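# Move the top blank from the stack into the die nest

## Task

Pick up the uppermost blank from the stack, set it down lying flat inside the die's nest between the gauge pins, and release it there.

## Robot and tools

Robot: two arms, left_arm and right_arm, each ending in a hand with index, middle and ring fingers plus a thumb. right_arm has a right hand; left_arm has its mirror image. Base positions in the scene frame: left_arm (+0.002, +0.322, +0.015) m, quat_wxyz (+1.000, 0, 0, +0.022); right_arm (-0.014, -0.353, +0.009) m, quat_wxyz (+1.000, 0, 0, -0.005). A post stands on the floor behind the arms. Loose parts may occasionally get a brief nudge.

Frames: the scene frame has its origin at table-top height, halfway between the nominal bases, +z up, +x out across the table, +y toward left_arm. Reported positions (metres), quaternions and velocities use this frame. Pose offsets that you send are instead measured along the current Hand target's own axes. Hand axes (right hand): +z runs along the straight fingers toward the tips, +x crosses the palm away from the thumb, +y points out of the palm face. On the left hand +x points toward the thumb. The hand point sits just beyond the index and middle knuckles; with straight fingers the tips reach about 0.12 m past it in +z. A rigid mast at the wrist (x +0.042 to +0.098, z -0.158 to -0.111, out to y +0.064; x sign flipped on the left hand) can strike objects.

Row layout (used by every tool): one flat list of 48 numbers, each in [-1, 1], covering both arms even if only one moves. Numbers 1-6: left_arm dx, dy, dz, rx, ry, rz. Numbers 7-22: left hand motors in this order: index_mcp, index_abd, index_pip, index_dip, middle_mcp, middle_abd, middle_pip, middle_dip, ring_mcp, ring_abd, ring_pip, ring_dip, thumb_cmc, thumb_axl, thumb_mcp, thumb_ipl. Numbers 23-24: left current_limit, speed. Numbers 25-48: the same 24 for right_arm.

Pose numbers are offsets, not poses: they move the hand point relative to the Hand target it had when the action or move began, along that target's axes. Scale: 1.0 equals 0.6 m of travel or 180 degrees of turn. rx, ry, rz form a single rotation vector. Sending six zeros requests no new pose. Repeating a nonzero offset in a new call moves the hand further.

Hand numbers are absolute goals, not offsets. Each maps linearly between a hinge's two stops, and moving toward -1 closes or bends. Straight values: finger _mcp +0.75, _abd 0.00, _pip +0.58, _dip +0.70; thumb_cmc +0.71 (toward -1 brings the thumb round in front of the palm), thumb_axl +0.68 (rotates the thumb about its own line), thumb_mcp +0.23, thumb_ipl +0.17. A zero is a real goal; to leave a hand unchanged, copy back its hand_goal, hand_current_limit and hand_speed. current_limit maps -1..+1 linearly onto 0..550 mA (floor 11 mA); it starts at +0.4. speed sets the hinge rate as (speed+1)/2 of 8.5 rad/s; it starts at -0.6. The last values written persist. A finger squeezes only while its goal lies past the object's surface.

Tools:
- execute_actions(actions, cameras): actions is a list of actions; each is a table of up to 15 rows, one row per 1/30 s step. A short table repeats its final row to 15 steps. Every row is offset from the action's starting Hand target, not from the row before. Images come back only for an empty list or when cameras names them.
- move(target, speed, blend, blocking, cameras): target is one 48-number row or up to 15 rows; every row's offsets count from the Hand targets at the move's start. The hand travels in a straight line. speed is m/s (0.002 to 4.3, default 0.25; turns capped at twice that in rad/s), one value or one per leg. blend, in m, rounds corners between listed targets; 0 stops at each. The whole move is capped at 10 s. Hand numbers of the first target go out immediately; those of later targets go out on arrival, once everything rests. blocking=false returns after about 0.5 s while motion continues. The result adds a move: line (done, off_target, moving, held, fault) and limits such as paced or held. A move does not avoid obstacles or the other arm.
- wait(seconds): 0 to 3600; runs the scene without new commands and returns early if a running move ends.
- stop(): brakes a running move.
- zoom_image(camera, region): region [x0, y0, x1, y1] in pixels, at most 504 by 504, from that camera's newest image.
- finished_scene(scene): ends the scene permanently (scene 1).
Cameras: cam_head_left (672x504), cam_head_right (672x504), cam_high (672x504), cam_left_wrist (616x616), cam_right_wrist (616x616); "all" shows every one.

Result lines: end_effector_position and end_effector_quat_wxyz per arm; Hand target (your last commanded pose after clipping, the base for the next offsets); joint positions, velocities ("within noise" when still) and torques (entries 3 and 4 wrap at ±28 N m); hand_goal, hand_measured, hand_current_ma and hand_state (moving, goal, blocked, overload) in motor order; step readings of position after actions. Warnings: HAND FAULT, MOTOR HOT, OVER-TEMPERATURE FAULT.

Behaviour to expect: the hand often settles a few centimetres off, usually low from elbow sag, especially under load; the next execute_actions call re-requests the target, or you send the remaining distance as an offset. Orientation commands are clipped to 40 degrees from the measured orientation per step. A blocked arm keeps pushing until commanded back past its hand point. Joint ranges (rad): waist ±2.880, shoulder 0 to 3.142, elbow 0 to 3.019, wrist pitch -1.693 to 1.571, wrist yaw ±1.571, wrist roll ±2.094.

Avoid: dropping the blank (even millimetres), opening the hand while the blank still moves, fast impacts with the die, pins or table, hard presses, and any contact between the two hands or arms. Nothing may end up off the table. Hand motors drawing 495 mA or more for 5 s shut down for 10 s; long holds or stretched or straining arms overheat joints, and at 100 °C the arm goes limp.

Each tool is called after "Request:" in YAML: its name, and indented under it one key for each argument.

## Session

Request:
execute_actions:
  actions: []

Scene clock: 0.00 s.
left_arm: end_effector_position=(+0.2126, +0.0898, +0.3443) hand_goal=(+0.754, +0.000, +0.576, +0.696, +0.754, +0.000, +0.576, +0.696, +0.754, +0.000, +0.576, +0.696, +0.714, +0.678, +0.226, +0.168) hand_measured=(+0.7535, -0.0008, +0.5770, +0.6958, +0.7535, +0.0007, +0.5770, +0.6958, +0.7535, -0.0008, +0.5770, +0.6958, +0.7154, +0.6767, +0.2262, +0.1681) hand_current_ma=(-9, +1, +9, -6, +9, -6, +5, +1, +0, -6, +6, +4, +9, +6, -4, -14) hand_state=(goal, goal, goal, goal, goal, goal, goal, goal, goal, goal, goal, goal, goal, goal, goal, goal) hand_current_limit=0.40 hand_speed=-0.60 end_effector_quat_wxyz=(+0.686, +0.231, +0.687, +0.069) | right_arm: end_effector_position=(+0.2669, -0.2922, +0.2475) hand_goal=(+0.754, +0.000, +0.576, +0.696, +0.754, +0.000, +0.576, +0.696, +0.754, +0.000, +0.576, +0.696, +0.714, +0.678, +0.226, +0.168) hand_measured=(+0.7523, -0.0008, +0.5770, +0.6958, +0.7535, +0.0007, +0.5770, +0.6958, +0.7523, -0.0008, +0.5782, +0.6958, +0.7142, +0.6777, +0.2252, +0.1681) hand_current_ma=(+10, -2, +4, -9, +1, -1, +0, +0, -4, -5, +12, -3, +7, -2, -1, -3) hand_state=(goal, goal, goal, goal, goal, goal, goal, goal, goal, goal, goal, goal, goal, goal, goal, goal) hand_current_limit=0.40 hand_speed=-0.60 end_effector_quat_wxyz=(+0.261, +0.074, +0.885, +0.379)
Joint positions: left_arm=[-1.538 0.932 0.558 0.208 -1.266 -1.304] | right_arm=[-0.505 0.853 0.536 -1.018 -0.936 -1.8]
Joint velocities: within noise
Joint torques (N m): no reading
Heat: left arm: hottest elbow 23 °C; right arm: hottest waist 23 °C.
Hand target: left_arm +0.2129, +0.0860, +0.3571; +0.691, +0.218, +0.687, +0.057 | right_arm +0.2714, -0.2948, +0.2567; +0.271, +0.068, +0.884, +0.375

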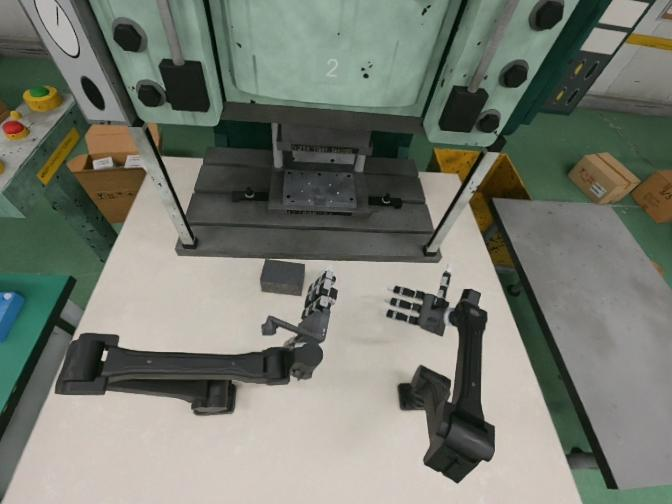

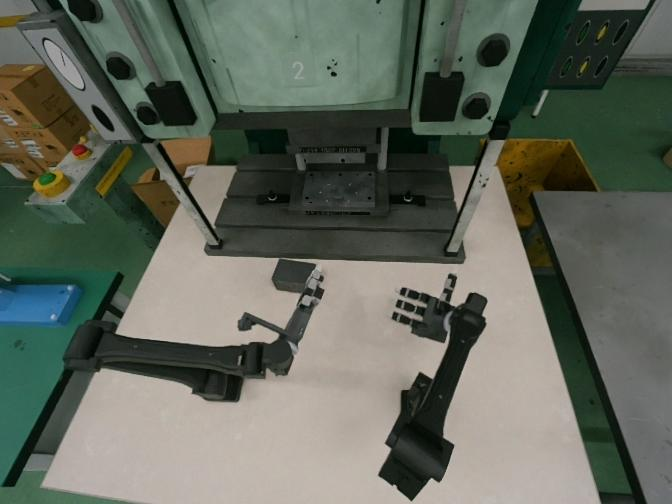

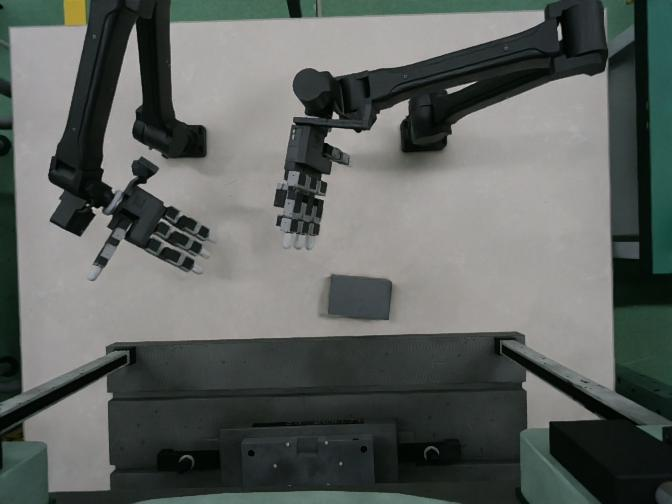

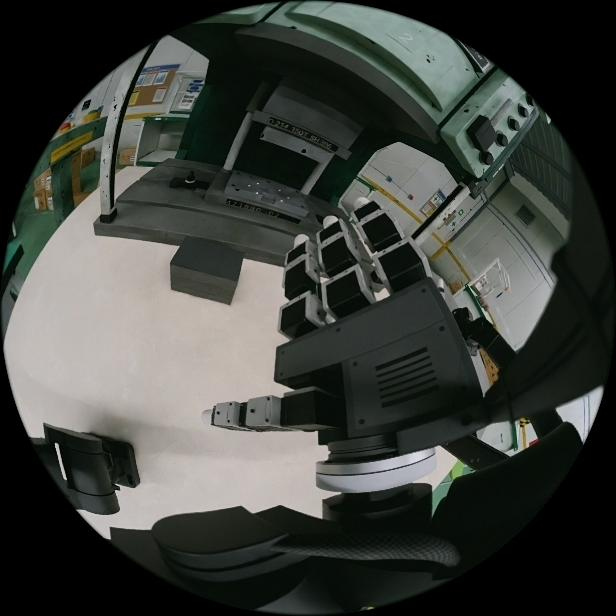

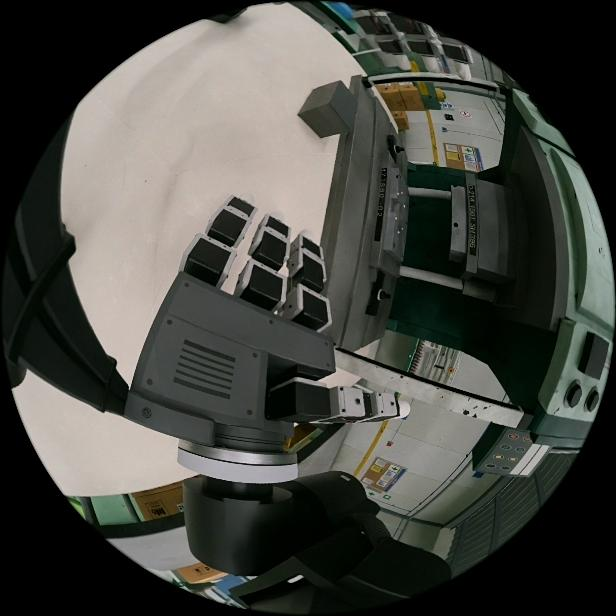

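Request:
zoom_image:
  camera: "cam_left_wrist"
  region: [140, 200, 280, 340]

Request:
zoom_image:
  camera: "cam_head_right"
  region: [200, 120, 460, 310]

Request:
zoom_image:
  camera: "cam_head_left"
  region: [180, 120, 440, 310]

Request:
zoom_image:
  camera: "cam_high"
  region: [100, 260, 540, 504]

Request:
zoom_image:
  camera: "cam_left_wrist"
  region: [160, 120, 340, 260]

Scaled by 3.600 from the camera's image (finer frame: 880x880).

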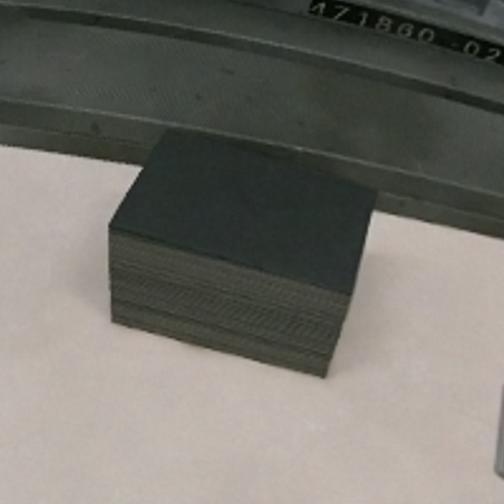

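Scaled by 1.938 from the camera's image (finer frame: 960x720).

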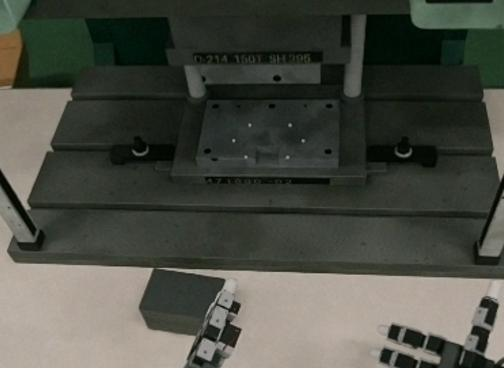

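Scaled by 1.938 from the camera's image (finer frame: 960x720).

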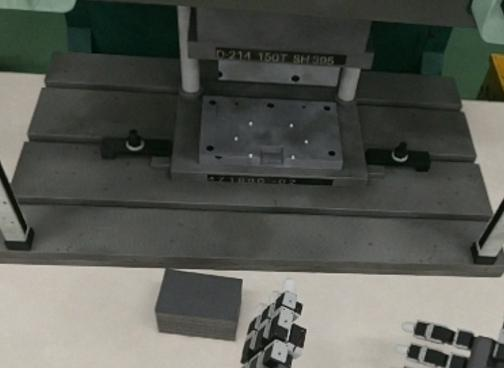

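Scaled by 1.145 from the camera's image (finer frame: 960x720).

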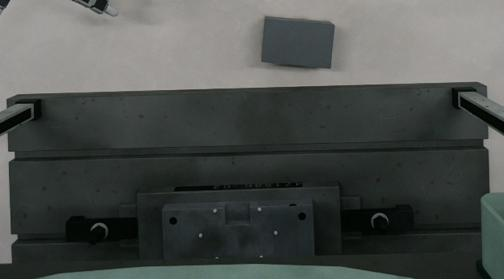

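Scaled by 2.800 from the camera's image (finer frame: 880x880).

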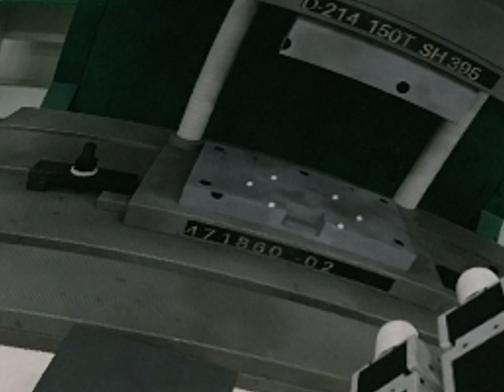

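Request:
zoom_image:
  camera: "cam_head_left"
  region: [260, 150, 380, 230]

Request:
zoom_image:
  camera: "cam_high"
  region: [210, 410, 410, 504]

Request:
zoom_image:
  camera: "cam_left_wrist"
  region: [205, 155, 325, 225]

Request:
zoom_image:
  camera: "cam_head_left"
  region: [250, 250, 350, 310]

Request:
zoom_image:
  camera: "cam_head_right"
  region: [280, 150, 400, 230]

Scaled by 4.200 from the camera's image (finer frame: 960x720).

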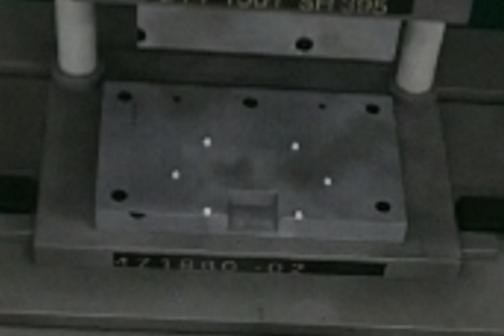

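Scaled by 2.520 from the camera's image (finer frame: 960x720).

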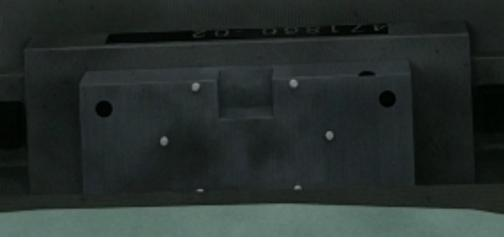

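Scaled by 4.200 from the camera's image (finer frame: 880x880).

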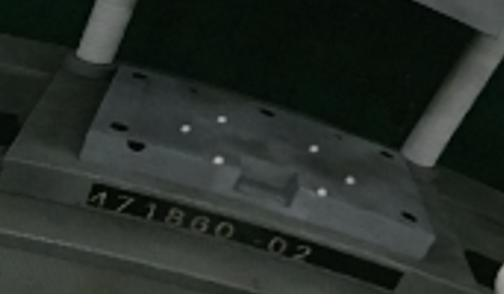

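Scaled by 5.040 from the camera's image (finer frame: 960x720).

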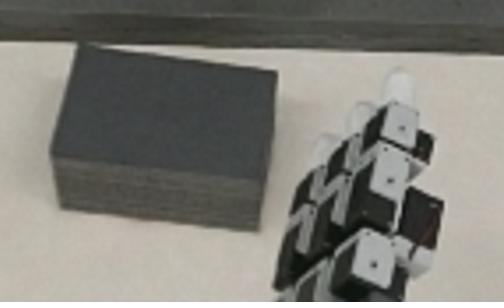

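Scaled by 4.200 from the camera's image (finer frame: 960x720).

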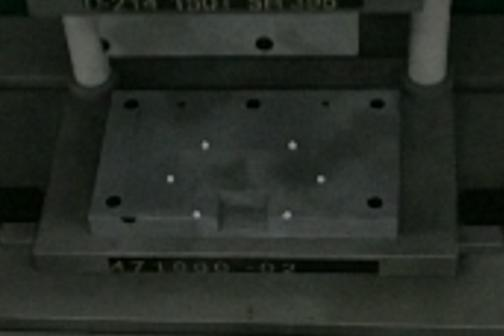

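Request:
move:
  target: [0.2020,0.0268,0.0471,-0.0473,-0.0033,-0.1246,0.754,0,0.576,0.696,0.754,0,0.576,0.696,0.754,0,0.576,0.696,0.714,0.678,0.226,0.168,0.4,-0.6,0,0,0,0,0,0,0.754,0,0.576,0.696,0.754,0,0.576,0.696,0.754,0,0.576,0.696,0.714,0.678,0.226,0.168,0.4,-0.6]
  cameras: ["all"]

Scene clock: 188.63 s.
left_arm: end_effector_position=(+0.2481, +0.1386, +0.2529) hand_goal=(+0.754, +0.000, +0.576, +0.696, +0.754, +0.000, +0.576, +0.696, +0.754, +0.000, +0.576, +0.696, +0.714, +0.678, +0.226, +0.168) hand_measured=(+0.7571, +0.0036, +0.5770, +0.6958, +0.7571, +0.0036, +0.5770, +0.6958, +0.7571, +0.0036, +0.5770, +0.6958, +0.7117, +0.6777, +0.2252, +0.1672) hand_current_ma=(-11, +6, +7, -3, +7, -9, +8, -1, +10, -1, +6, +3, +6, +3, -4, -9) hand_state=(goal, goal, goal, goal, goal, goal, goal, goal, goal, goal, goal, goal, goal, goal, goal, goal) hand_current_limit=0.40 hand_speed=-0.60 end_effector_quat_wxyz=(+0.706, +0.040, +0.707, -0.024) | right_arm: end_effector_position=(+0.2669, -0.2922, +0.2475) hand_goal=(+0.754, +0.000, +0.576, +0.696, +0.754, +0.000, +0.576, +0.696, +0.754, +0.000, +0.576, +0.696, +0.714, +0.678, +0.226, +0.168) hand_measured=(+0.7691, -0.0008, +0.5757, +0.6971, +0.7691, -0.0008, +0.5782, +0.6958, +0.7703, -0.0008, +0.5757, +0.6958, +0.7318, +0.6777, +0.2262, +0.1681) hand_current_ma=(+10, -7, +9, -9, +11, -6, +0, +4, +3, -1, +9, -9, +12, -6, +4, -1) hand_state=(goal, goal, goal, goal, goal, goal, goal, goal, goal, goal, goal, goal, goal, goal, goal, goal) hand_current_limit=0.40 hand_speed=-0.60 end_effector_quat_wxyz=(+0.261, +0.074, +0.885, +0.379)
Joint positions: left_arm=[-1.362 1.02 0.377 0.636 -1.227 -1.555] | right_arm=[-0.505 0.853 0.536 -1.018 -0.936 -1.8]
Joint torques (N m): left_arm=[-1.03 -2.9 7.84 1.74 0.06 -0.16] | right_arm=[1.03 -3.9 9.42 0.16 -1.13 -0.05]
Heat: left arm: hottest elbow 32 °C; right arm: hottest elbow 33 °C.
Hand target: left_arm +0.2501, +0.1400, +0.2501; +0.707, +0.029, +0.706, -0.029 | right_arm +0.2714, -0.2948, +0.2567; +0.271, +0.068, +0.884, +0.375
Off the commanded pose: left_arm 0.004 m, 1 deg | right_arm 0.011 m, 1 deg.
move: done

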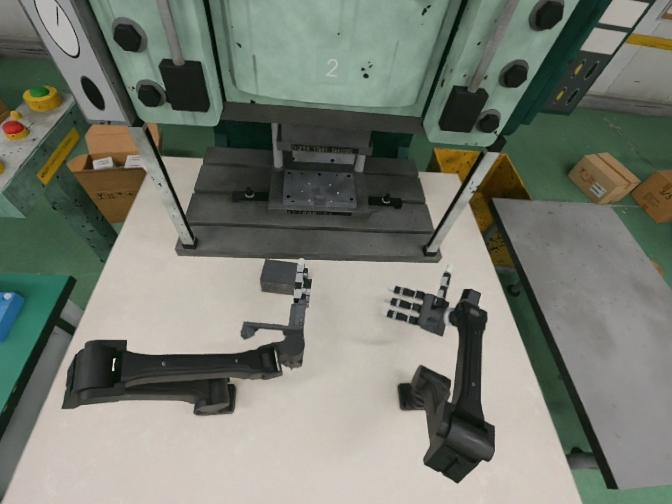

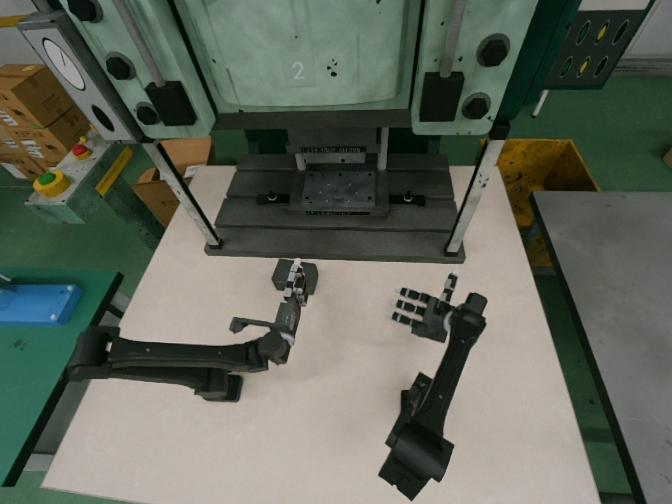

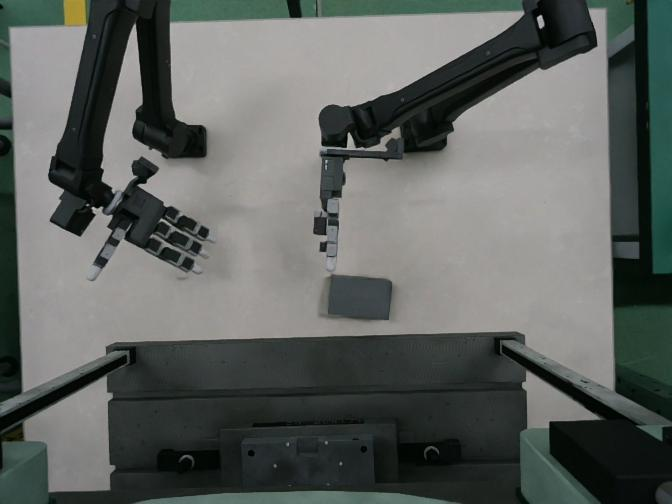

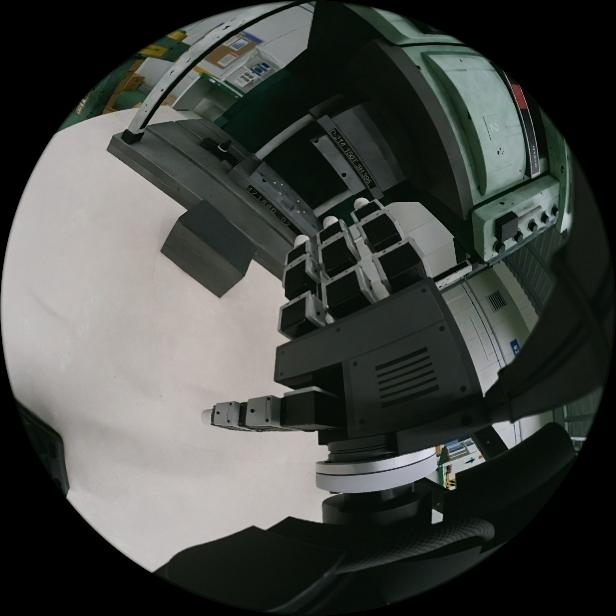

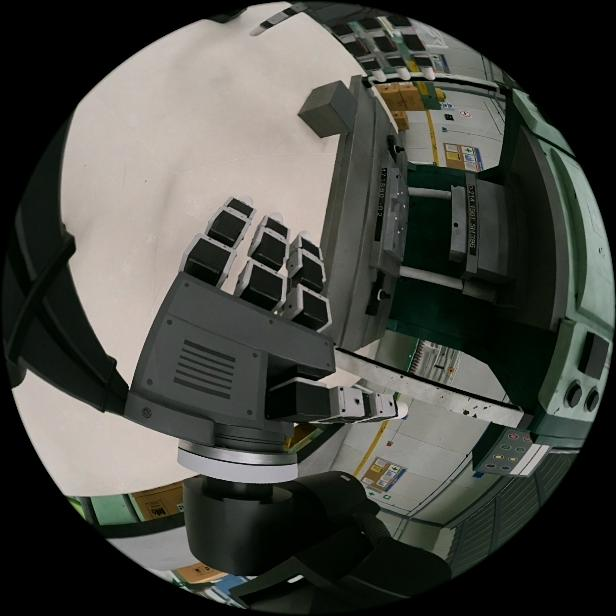

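Request:
move:
  target: [0.1333,0.146,0.1485,0,0.0222,0,0.754,0,0.576,0.696,0.754,0,0.576,0.696,0.754,0,0.576,0.696,0.714,0.678,-0.674,0.168,0.4,-0.6,0,0,0,0,0,0,0.754,0,0.576,0.696,0.754,0,0.576,0.696,0.754,0,0.576,0.696,0.714,0.678,0.226,0.168,0.4,-0.6]
  cameras: ["all"]

Request:
zoom_image:
  camera: "cam_left_wrist"
  region: [60, 100, 360, 400]

Request:
zoom_image:
  camera: "cam_head_right"
  region: [220, 220, 380, 340]

Request:
zoom_image:
  camera: "cam_right_wrist"
  region: [230, 0, 530, 300]

Scene clock: 261.30 s.
left_arm: end_effector_position=(+0.3461, +0.2192, +0.1700) hand_goal=(+0.754, +0.000, +0.576, +0.696, +0.754, +0.000, +0.576, +0.696, +0.754, +0.000, +0.576, +0.696, +0.714, +0.678, -0.674, +0.168) hand_measured=(+0.7571, +0.0036, +0.5770, +0.6945, +0.7571, +0.0036, +0.5770, +0.6958, +0.7571, +0.0036, +0.5770, +0.6945, +0.7117, +0.6798, -0.6586, +0.1710) hand_current_ma=(-7, +6, +9, -10, +9, -6, +7, -1, +8, +0, +10, +4, +11, +13, +10, -5) hand_state=(goal, goal, goal, goal, goal, goal, goal, goal, goal, goal, goal, goal, goal, goal, goal, goal) hand_current_limit=0.40 hand_speed=-0.60 end_effector_quat_wxyz=(+0.678, +0.037, +0.734, -0.022) | right_arm: end_effector_position=(+0.2669, -0.2922, +0.2475) hand_goal=(+0.754, +0.000, +0.576, +0.696, +0.754, +0.000, +0.576, +0.696, +0.754, +0.000, +0.576, +0.696, +0.714, +0.678, +0.226, +0.168) hand_measured=(+0.7679, -0.0008, +0.5770, +0.6958, +0.7691, -0.0008, +0.5770, +0.6958, +0.7703, -0.0008, +0.5770, +0.6971, +0.7318, +0.6777, +0.2252, +0.1672) hand_current_ma=(+12, -4, +11, -6, +9, -4, -2, -4, +5, -7, +1, +3, +16, -6, +8, -1) hand_state=(goal, goal, goal, goal, goal, goal, goal, goal, goal, goal, goal, goal, goal, goal, goal, goal) hand_current_limit=0.40 hand_speed=-0.60 end_effector_quat_wxyz=(+0.261, +0.074, +0.885, +0.379)
Joint positions: left_arm=[-0.852 1.185 0.242 0.835 -0.721 -1.623] | right_arm=[-0.505 0.853 0.536 -1.018 -0.936 -1.8]
Joint torques (N m): left_arm=[-1.08 -3.84 6.35 2.28 -0.04 -0.14] | right_arm=[0.97 -3.55 9.43 0.27 -1.14 -0.05]
Heat: left arm: hottest elbow 31 °C; right arm: hottest elbow 34 °C.
Hand target: left_arm +0.3462, +0.2200, +0.1702; +0.682, +0.030, +0.731, -0.028 | right_arm +0.2714, -0.2948, +0.2567; +0.271, +0.068, +0.884, +0.375
Off the commanded pose: left_arm 0.001 m, 1 deg | right_arm 0.011 m, 1 deg.
move: done

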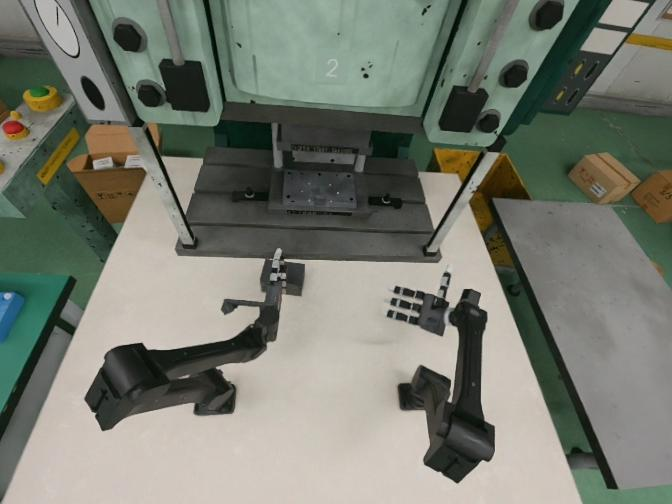

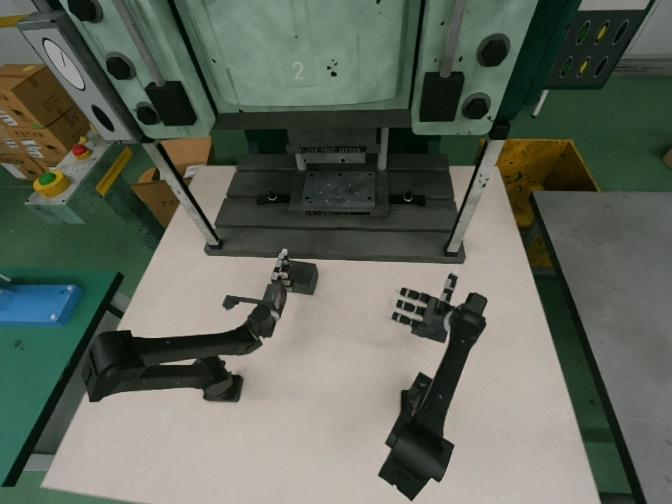

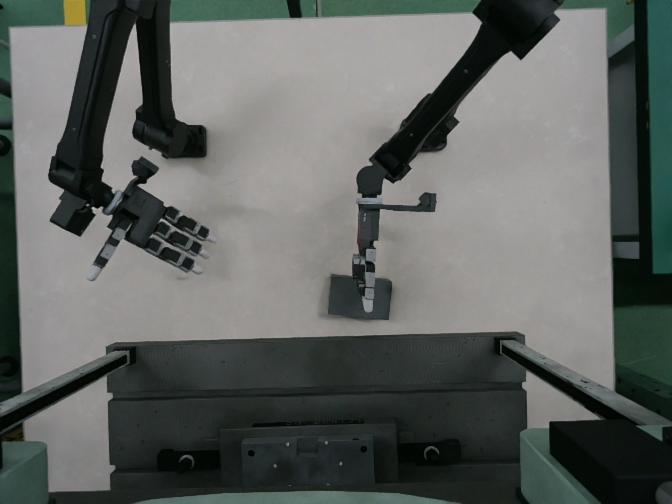

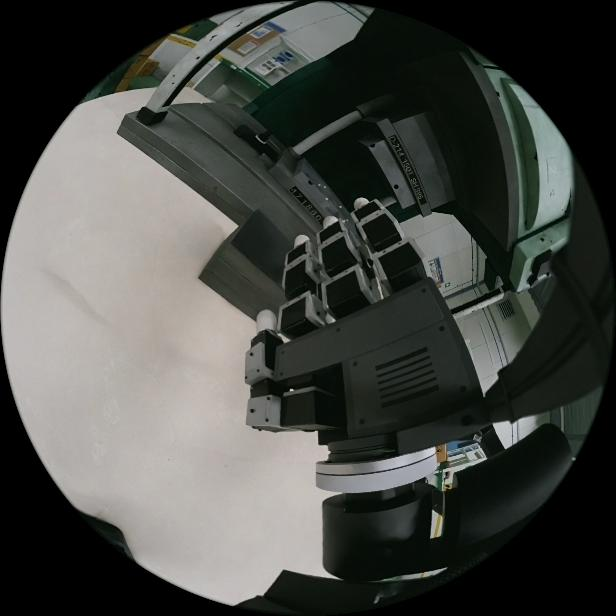

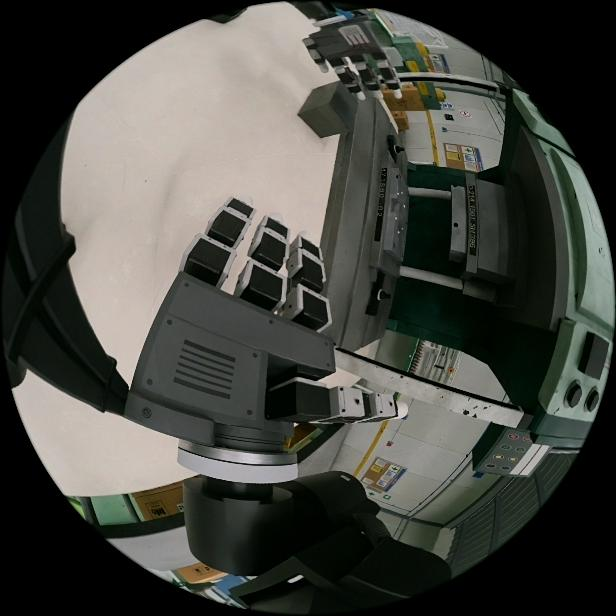

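Scaled by 1.680 from the camera's image (finer frame: 880x880).

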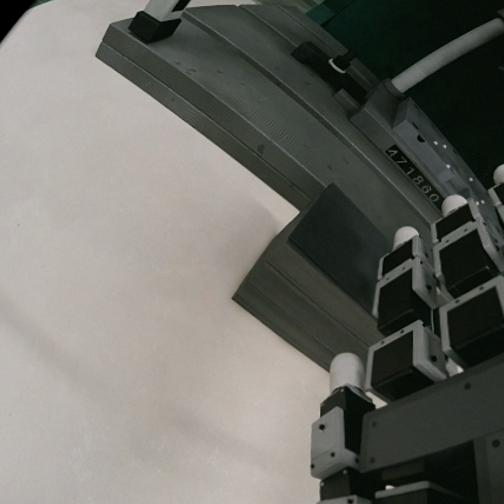

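Scaled by 3.150 from the camera's image (finer frame: 960x720).

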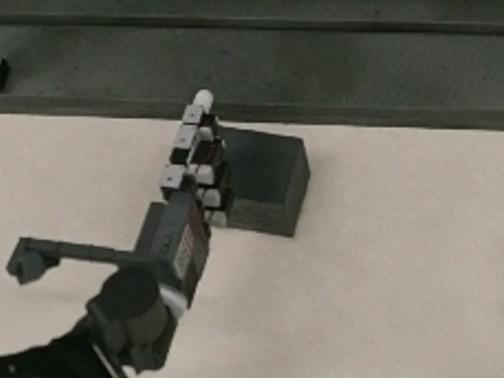

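Scaled by 1.680 from the camera's image (finer frame: 880x880).

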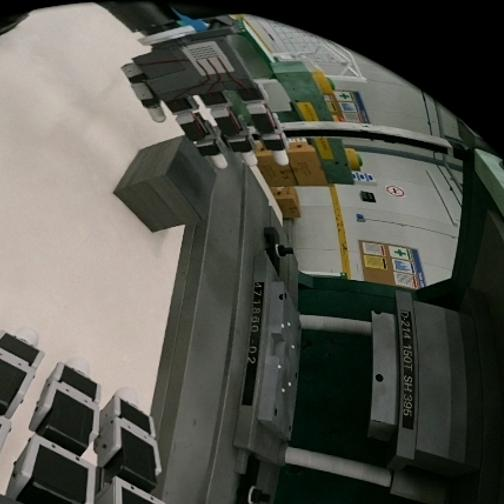

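Request:
move:
  target: [0.0748,-0.01,0.0061,0,0,0,0.754,0,0.576,0.696,0.754,0,0.576,0.696,0.754,0,0.576,0.696,0.714,0.678,-0.674,0.168,0.4,-0.6,0,0,0,0,0,0,0.754,0,0.576,0.696,0.754,0,0.576,0.696,0.754,0,0.576,0.696,0.714,0.678,0.226,0.168,0.4,-0.6]
  cameras: ["all"]
  speed: 0.1

Request:
zoom_image:
  camera: "cam_head_right"
  region: [240, 230, 340, 310]

Request:
zoom_image:
  camera: "cam_right_wrist"
  region: [280, 0, 430, 150]

Scene clock: 285.40 s.
left_arm: end_effector_position=(+0.3500, +0.2159, +0.1323) hand_goal=(+0.754, +0.000, +0.576, +0.696, +0.754, +0.000, +0.576, +0.696, +0.754, +0.000, +0.576, +0.696, +0.714, +0.678, -0.674, +0.168) hand_measured=(+0.7486, -0.0770, +0.5705, +0.6907, +0.7535, +0.0036, +0.5718, +0.6945, +0.7547, +0.0051, +0.5757, +0.6945, +0.7117, +0.6756, -0.6586, +0.1710) hand_current_ma=(-11, -61, +9, -13, +8, -7, +4, +4, +6, -2, +8, -2, +5, +4, +14, -6) hand_state=(goal, blocked, goal, goal, goal, goal, goal, goal, goal, goal, goal, goal, goal, goal, goal, goal) hand_current_limit=0.40 hand_speed=-0.60 end_effector_quat_wxyz=(+0.687, +0.024, +0.726, -0.025) | right_arm: end_effector_position=(+0.2669, -0.2922, +0.2475) hand_goal=(+0.754, +0.000, +0.576, +0.696, +0.754, +0.000, +0.576, +0.696, +0.754, +0.000, +0.576, +0.696, +0.714, +0.678, +0.226, +0.168) hand_measured=(+0.7679, -0.0008, +0.5770, +0.6958, +0.7691, -0.0023, +0.5770, +0.6971, +0.7703, +0.0007, +0.5770, +0.6958, +0.7318, +0.6767, +0.2252, +0.1681) hand_current_ma=(+7, -7, +10, -7, +3, +1, +0, +6, +5, +1, +3, -9, +11, -4, +6, +0) hand_state=(goal, goal, goal, goal, goal, goal, goal, goal, goal, goal, goal, goal, goal, goal, goal, goal) hand_current_limit=0.40 hand_speed=-0.60 end_effector_quat_wxyz=(+0.261, +0.074, +0.885, +0.379)
Joint positions: left_arm=[-0.854 1.447 0.225 1.146 -0.738 -1.626] | right_arm=[-0.505 0.853 0.536 -1.018 -0.936 -1.8]
Joint torques (N m): left_arm=[-2.43 -3.9 3.9 1.76 -0.01 -0.08] | right_arm=[0.85 -3.78 9.47 0.21 -1.13 -0.05]
Heat: left arm: hottest elbow 30 °C; right arm: hottest elbow 34 °C.
Hand target: left_arm +0.3461, +0.2140, +0.1251; +0.682, +0.030, +0.731, -0.028 | right_arm +0.2714, -0.2948, +0.2567; +0.271, +0.068, +0.884, +0.375
Off the commanded pose: left_arm 0.008 m, 1 deg | right_arm 0.011 m, 1 deg.
move: done

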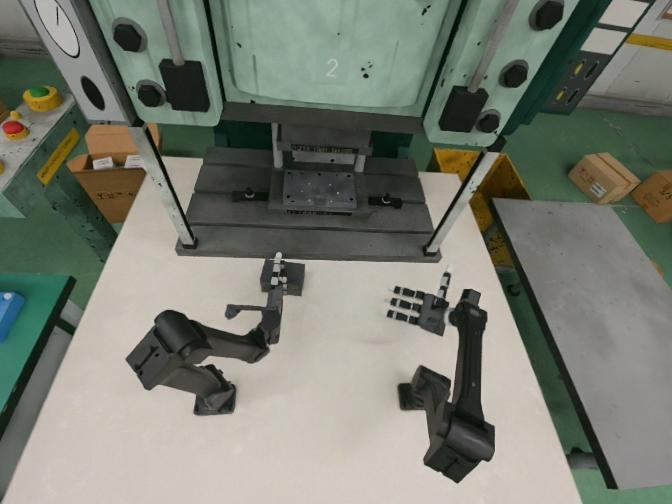

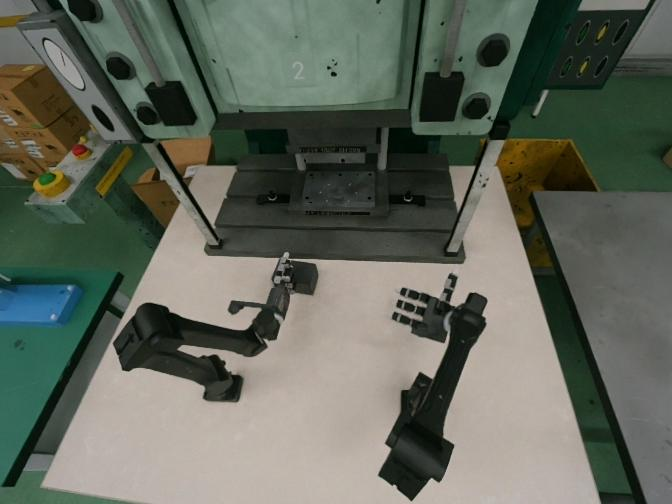

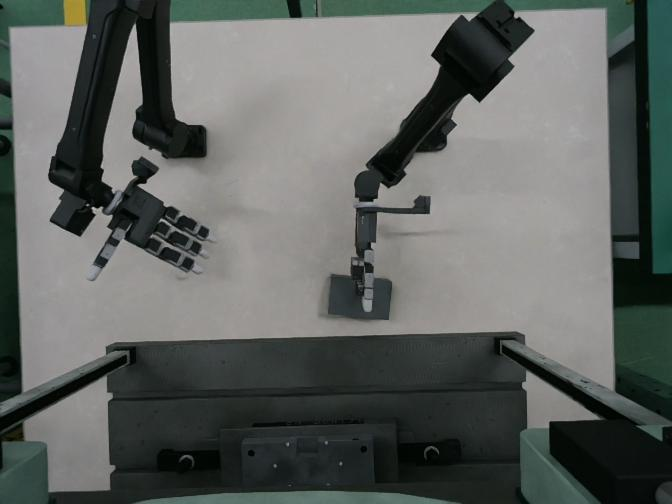

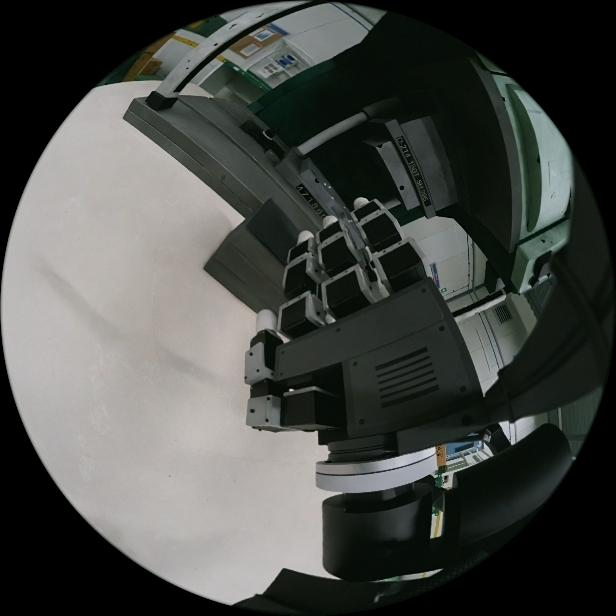

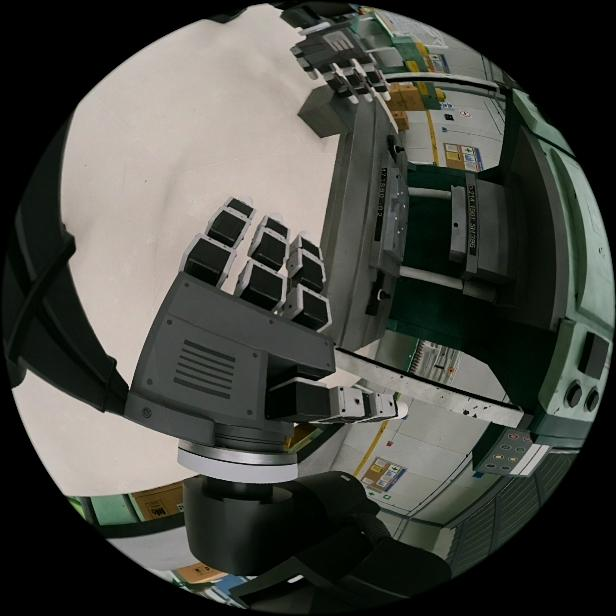

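Scaled by 5.040 from the camera's image (finer frame: 960x720).

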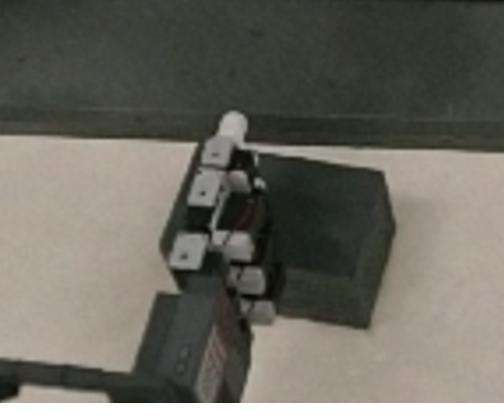

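Scaled by 3.360 from the camera's image (finer frame: 880x880).

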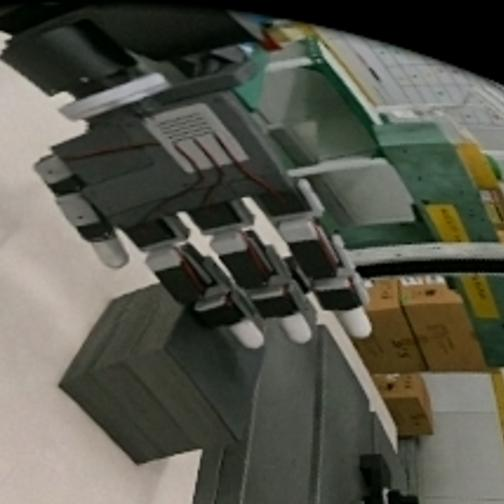

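Request:
move:
  target:
    - [0.006,0,0.0005,0,0,0,0.754,0.15,0.576,0.696,0.754,0,0.576,0.696,0.754,0,0.576,0.696,0.714,0.678,-0.674,0.168,0.4,-0.6,0,0,0,0,0,0,0.754,0,0.576,0.696,0.754,0,0.576,0.696,0.754,0,0.576,0.696,0.714,0.678,0.226,0.168,0.4,-0.6]
    - [0.0118,0,-0.0743,0,0,0,0.754,0.15,0.576,0.696,0.754,0,0.576,0.696,0.754,0,0.576,0.696,0.714,0.678,-0.674,0.168,0.4,-0.6,0,0,0,0,0,0,0.754,0,0.576,0.696,0.754,0,0.576,0.696,0.754,0,0.576,0.696,0.714,0.678,0.226,0.168,0.4,-0.6]
  cameras: ["cam_high","cam_head_right","cam_right_wrist","cam_left_wrist"]
  speed: 0.05

Request:
zoom_image:
  camera: "cam_head_right"
  region: [240, 230, 340, 310]

Request:
zoom_image:
  camera: "cam_right_wrist"
  region: [280, 0, 430, 150]

Request:
zoom_image:
  camera: "cam_high"
  region: [310, 240, 410, 330]

Scene clock: 309.77 s.
left_arm: end_effector_position=(+0.3080, +0.2156, +0.1287) hand_goal=(+0.754, +0.150, +0.576, +0.696, +0.754, +0.000, +0.576, +0.696, +0.754, +0.000, +0.576, +0.696, +0.714, +0.678, -0.674, +0.168) hand_measured=(+0.7523, +0.0021, +0.5770, +0.6958, +0.7535, +0.0051, +0.5718, +0.6945, +0.7535, +0.0051, +0.5731, +0.6945, +0.7117, +0.6746, -0.6586, +0.1710) hand_current_ma=(-12, -144, +10, -10, +7, -4, +1, -3, +3, -5, +5, +1, +12, +9, +15, -9) hand_state=(goal, blocked, goal, goal, goal, goal, goal, goal, goal, goal, goal, goal, goal, goal, goal, goal) hand_current_limit=0.40 hand_speed=-0.60 end_effector_quat_wxyz=(+0.690, +0.023, +0.723, -0.027) | right_arm: end_effector_position=(+0.2669, -0.2922, +0.2475) hand_goal=(+0.754, +0.000, +0.576, +0.696, +0.754, +0.000, +0.576, +0.696, +0.754, +0.000, +0.576, +0.696, +0.714, +0.678, +0.226, +0.168) hand_measured=(+0.7691, +0.0007, +0.5757, +0.6958, +0.7691, -0.0008, +0.5770, +0.6958, +0.7691, -0.0008, +0.5770, +0.6958, +0.7318, +0.6777, +0.2252, +0.1672) hand_current_ma=(+11, -2, +5, -9, +10, -3, -10, +2, +6, +5, +6, +1, +15, -6, +7, -9) hand_state=(goal, goal, goal, goal, goal, goal, goal, goal, goal, goal, goal, goal, goal, goal, goal, goal) hand_current_limit=0.40 hand_speed=-0.60 end_effector_quat_wxyz=(+0.261, +0.074, +0.885, +0.379)
Joint positions: left_arm=[-0.994 1.418 0.153 1.191 -0.878 -1.636] | right_arm=[-0.505 0.853 0.536 -1.018 -0.936 -1.8]
Joint torques (N m): left_arm=[-2.84 -4.72 2.86 0.83 -0.1 -0.2] | right_arm=[0.79 -3.9 9.51 0.18 -1.13 -0.05]
Heat: left arm: hottest elbow 29 °C; right arm: hottest elbow 34 °C.
Hand target: left_arm +0.3013, +0.2176, +0.1211; +0.682, +0.030, +0.731, -0.028 | right_arm +0.2714, -0.2948, +0.2567; +0.271, +0.068, +0.884, +0.375
Off the commanded pose: left_arm 0.010 m, 1 deg | right_arm 0.011 m, 1 deg.
move: done
Images, in order (width x height): cam_head_right 672x504, cam_high 672x504, cam_left_wrist 616x616, cam_right_wrist 616x616.

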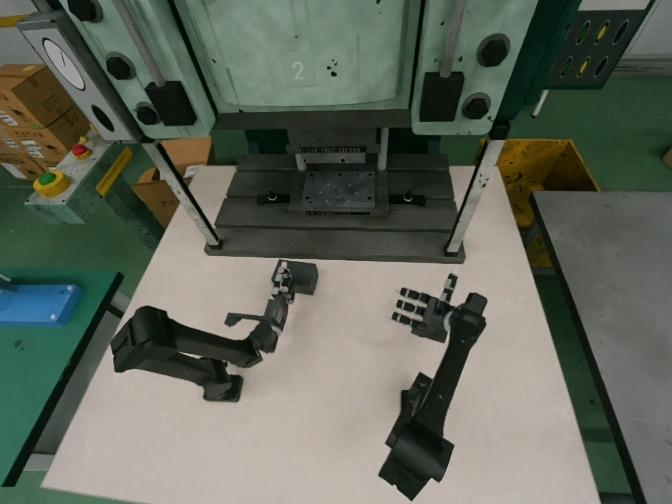

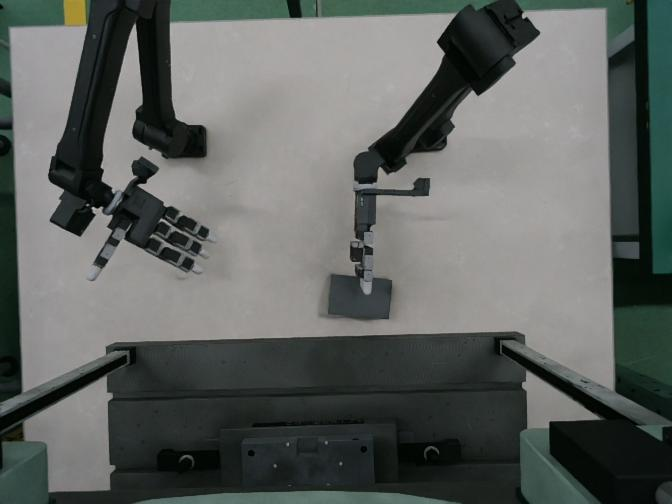

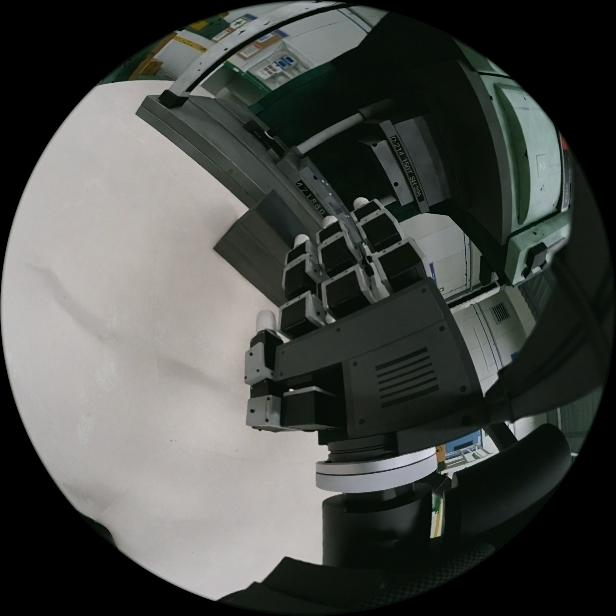

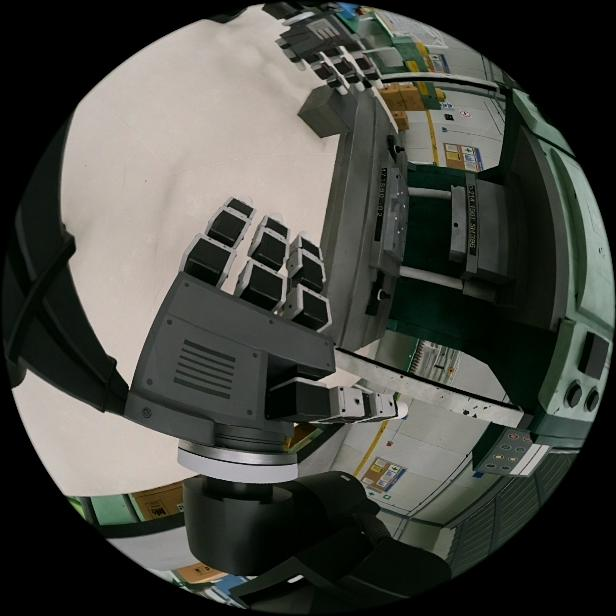

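Scaled by 5.040 from the camera's image (finer frame: 960x720).

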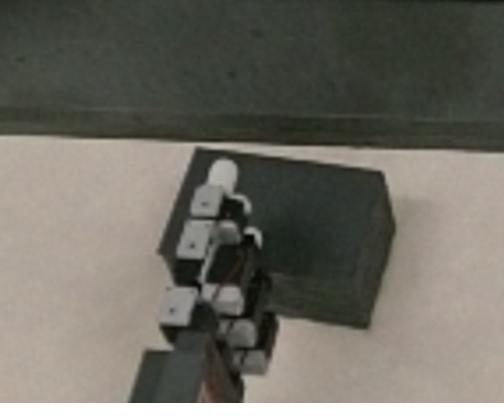

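Scaled by 3.360 from the camera's image (finer frame: 880x880).

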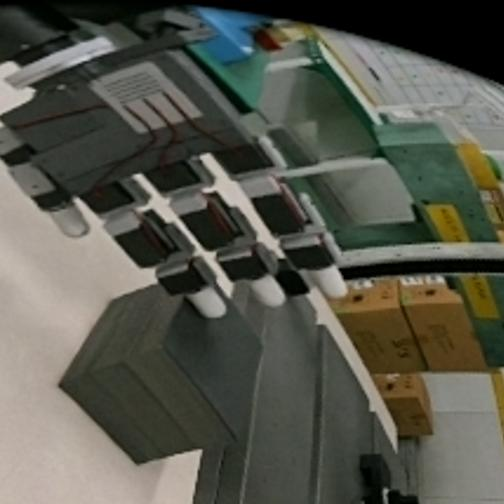

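Scaled by 5.040 from the camera's image (finer frame: 960x720).

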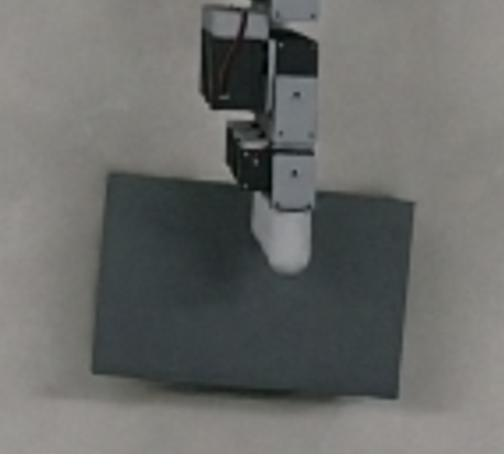

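Request:
move:
  target:
    - [-0.05,0,-0.0035,0,0,0,0.754,0.0,0.576,0.696,0.754,0,0.576,0.696,0.754,0,0.576,0.696,0.714,0.678,-0.674,0.168,0.4,-0.6,0,0,0,0,0,0,0.754,0,0.576,0.696,0.754,0,0.576,0.696,0.754,0,0.576,0.696,0.714,0.678,0.226,0.168,0.4,-0.6]
    - [-0.0545,-0.01,0.063,0,0,0,0.754,0.3,0.576,0.696,0.754,0,0.576,0.696,0.754,0,0.576,0.696,0.714,0.678,-0.674,0.168,0.6,-0.6,0,0,0,0,0,0,0.754,0,0.576,0.696,0.754,0,0.576,0.696,0.754,0,0.576,0.696,0.714,0.678,0.226,0.168,0.4,-0.6]
    - [0.0103,-0.01,0.0675,0,0,0,0.754,0.3,0.576,0.696,0.754,0,0.576,0.696,0.754,0,0.576,0.696,0.714,0.678,-0.674,0.168,0.6,-0.6,0,0,0,0,0,0,0.754,0,0.576,0.696,0.754,0,0.576,0.696,0.754,0,0.576,0.696,0.714,0.678,0.226,0.168,0.4,-0.6]
  cameras: ["cam_high"]
  speed: [0.1,0.1,0.04]

Request:
zoom_image:
  camera: "cam_high"
  region: [310, 240, 410, 330]

Scene clock: 332.13 s.
left_arm: end_effector_position=(+0.3232, +0.2127, +0.1232) hand_goal=(+0.754, +0.300, +0.576, +0.696, +0.754, +0.000, +0.576, +0.696, +0.754, +0.000, +0.576, +0.696, +0.714, +0.678, -0.674, +0.168) hand_measured=(+0.6859, -0.0301, +0.5898, +0.7544, +0.7535, +0.0065, +0.5731, +0.6932, +0.7547, +0.0051, +0.5757, +0.6907, +0.7117, +0.6788, -0.6586, +0.1710) hand_current_ma=(-109, -422, +12, +65, +9, -5, +8, +1, +4, -4, +9, -1, +12, +11, +14, -11) hand_state=(blocked, blocked, goal, blocked, goal, goal, goal, goal, goal, goal, goal, goal, goal, goal, goal, goal) hand_current_limit=0.60 hand_speed=-0.60 end_effector_quat_wxyz=(+0.692, +0.030, +0.720, -0.041) | right_arm: end_effector_position=(+0.2669, -0.2922, +0.2475) hand_goal=(+0.754, +0.000, +0.576, +0.696, +0.754, +0.000, +0.576, +0.696, +0.754, +0.000, +0.576, +0.696, +0.714, +0.678, +0.226, +0.168) hand_measured=(+0.7691, -0.0008, +0.5757, +0.6958, +0.7679, -0.0023, +0.5757, +0.6958, +0.7703, -0.0008, +0.5757, +0.6958, +0.7305, +0.6767, +0.2252, +0.1672) hand_current_ma=(+8, -4, +2, -9, +10, +1, +0, +5, +7, +3, +3, -6, +8, -7, +6, -2) hand_state=(goal, goal, goal, goal, goal, goal, goal, goal, goal, goal, goal, goal, goal, goal, goal, goal) hand_current_limit=0.40 hand_speed=-0.60 end_effector_quat_wxyz=(+0.261, +0.074, +0.885, +0.379)
Joint positions: left_arm=[-0.94 1.487 0.164 1.269 -0.793 -1.628] | right_arm=[-0.505 0.853 0.536 -1.018 -0.936 -1.8]
Joint torques (N m): left_arm=[1.55 -1.38 7.13 -0.03 0.76 -0.13] | right_arm=[0.85 -3.72 9.4 0.18 -1.13 -0.05]
Heat: left arm: hottest elbow 28 °C; right arm: hottest elbow 34 °C.
Hand target: left_arm +0.3407, +0.2084, +0.1121; +0.682, +0.030, +0.731, -0.028 | right_arm +0.2714, -0.2948, +0.2567; +0.271, +0.068, +0.884, +0.375
Off the commanded pose: left_arm 0.021 m, 2 deg | right_arm 0.011 m, 1 deg.
move: off_target (left_arm); target 2's new numbers were sent with left_arm's hand 0.022 m and 3 deg from that target

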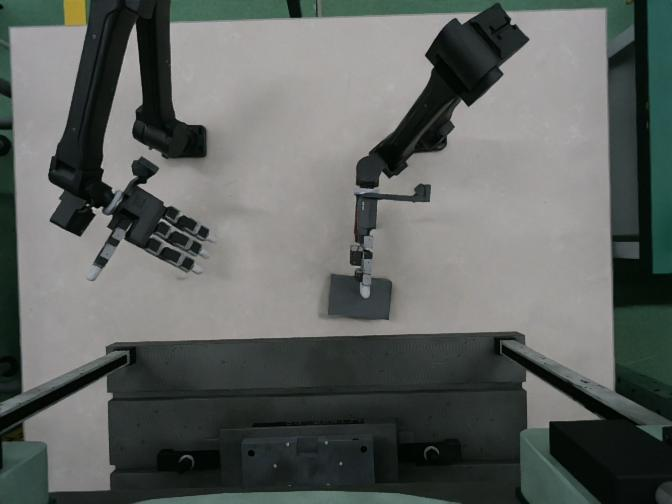

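Scaled by 5.040 from the camera's image (finer frame: 960x720).

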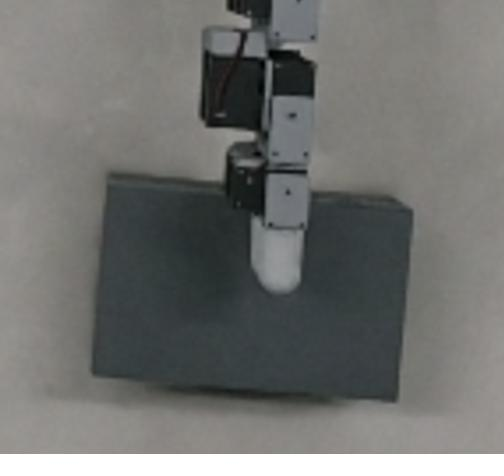

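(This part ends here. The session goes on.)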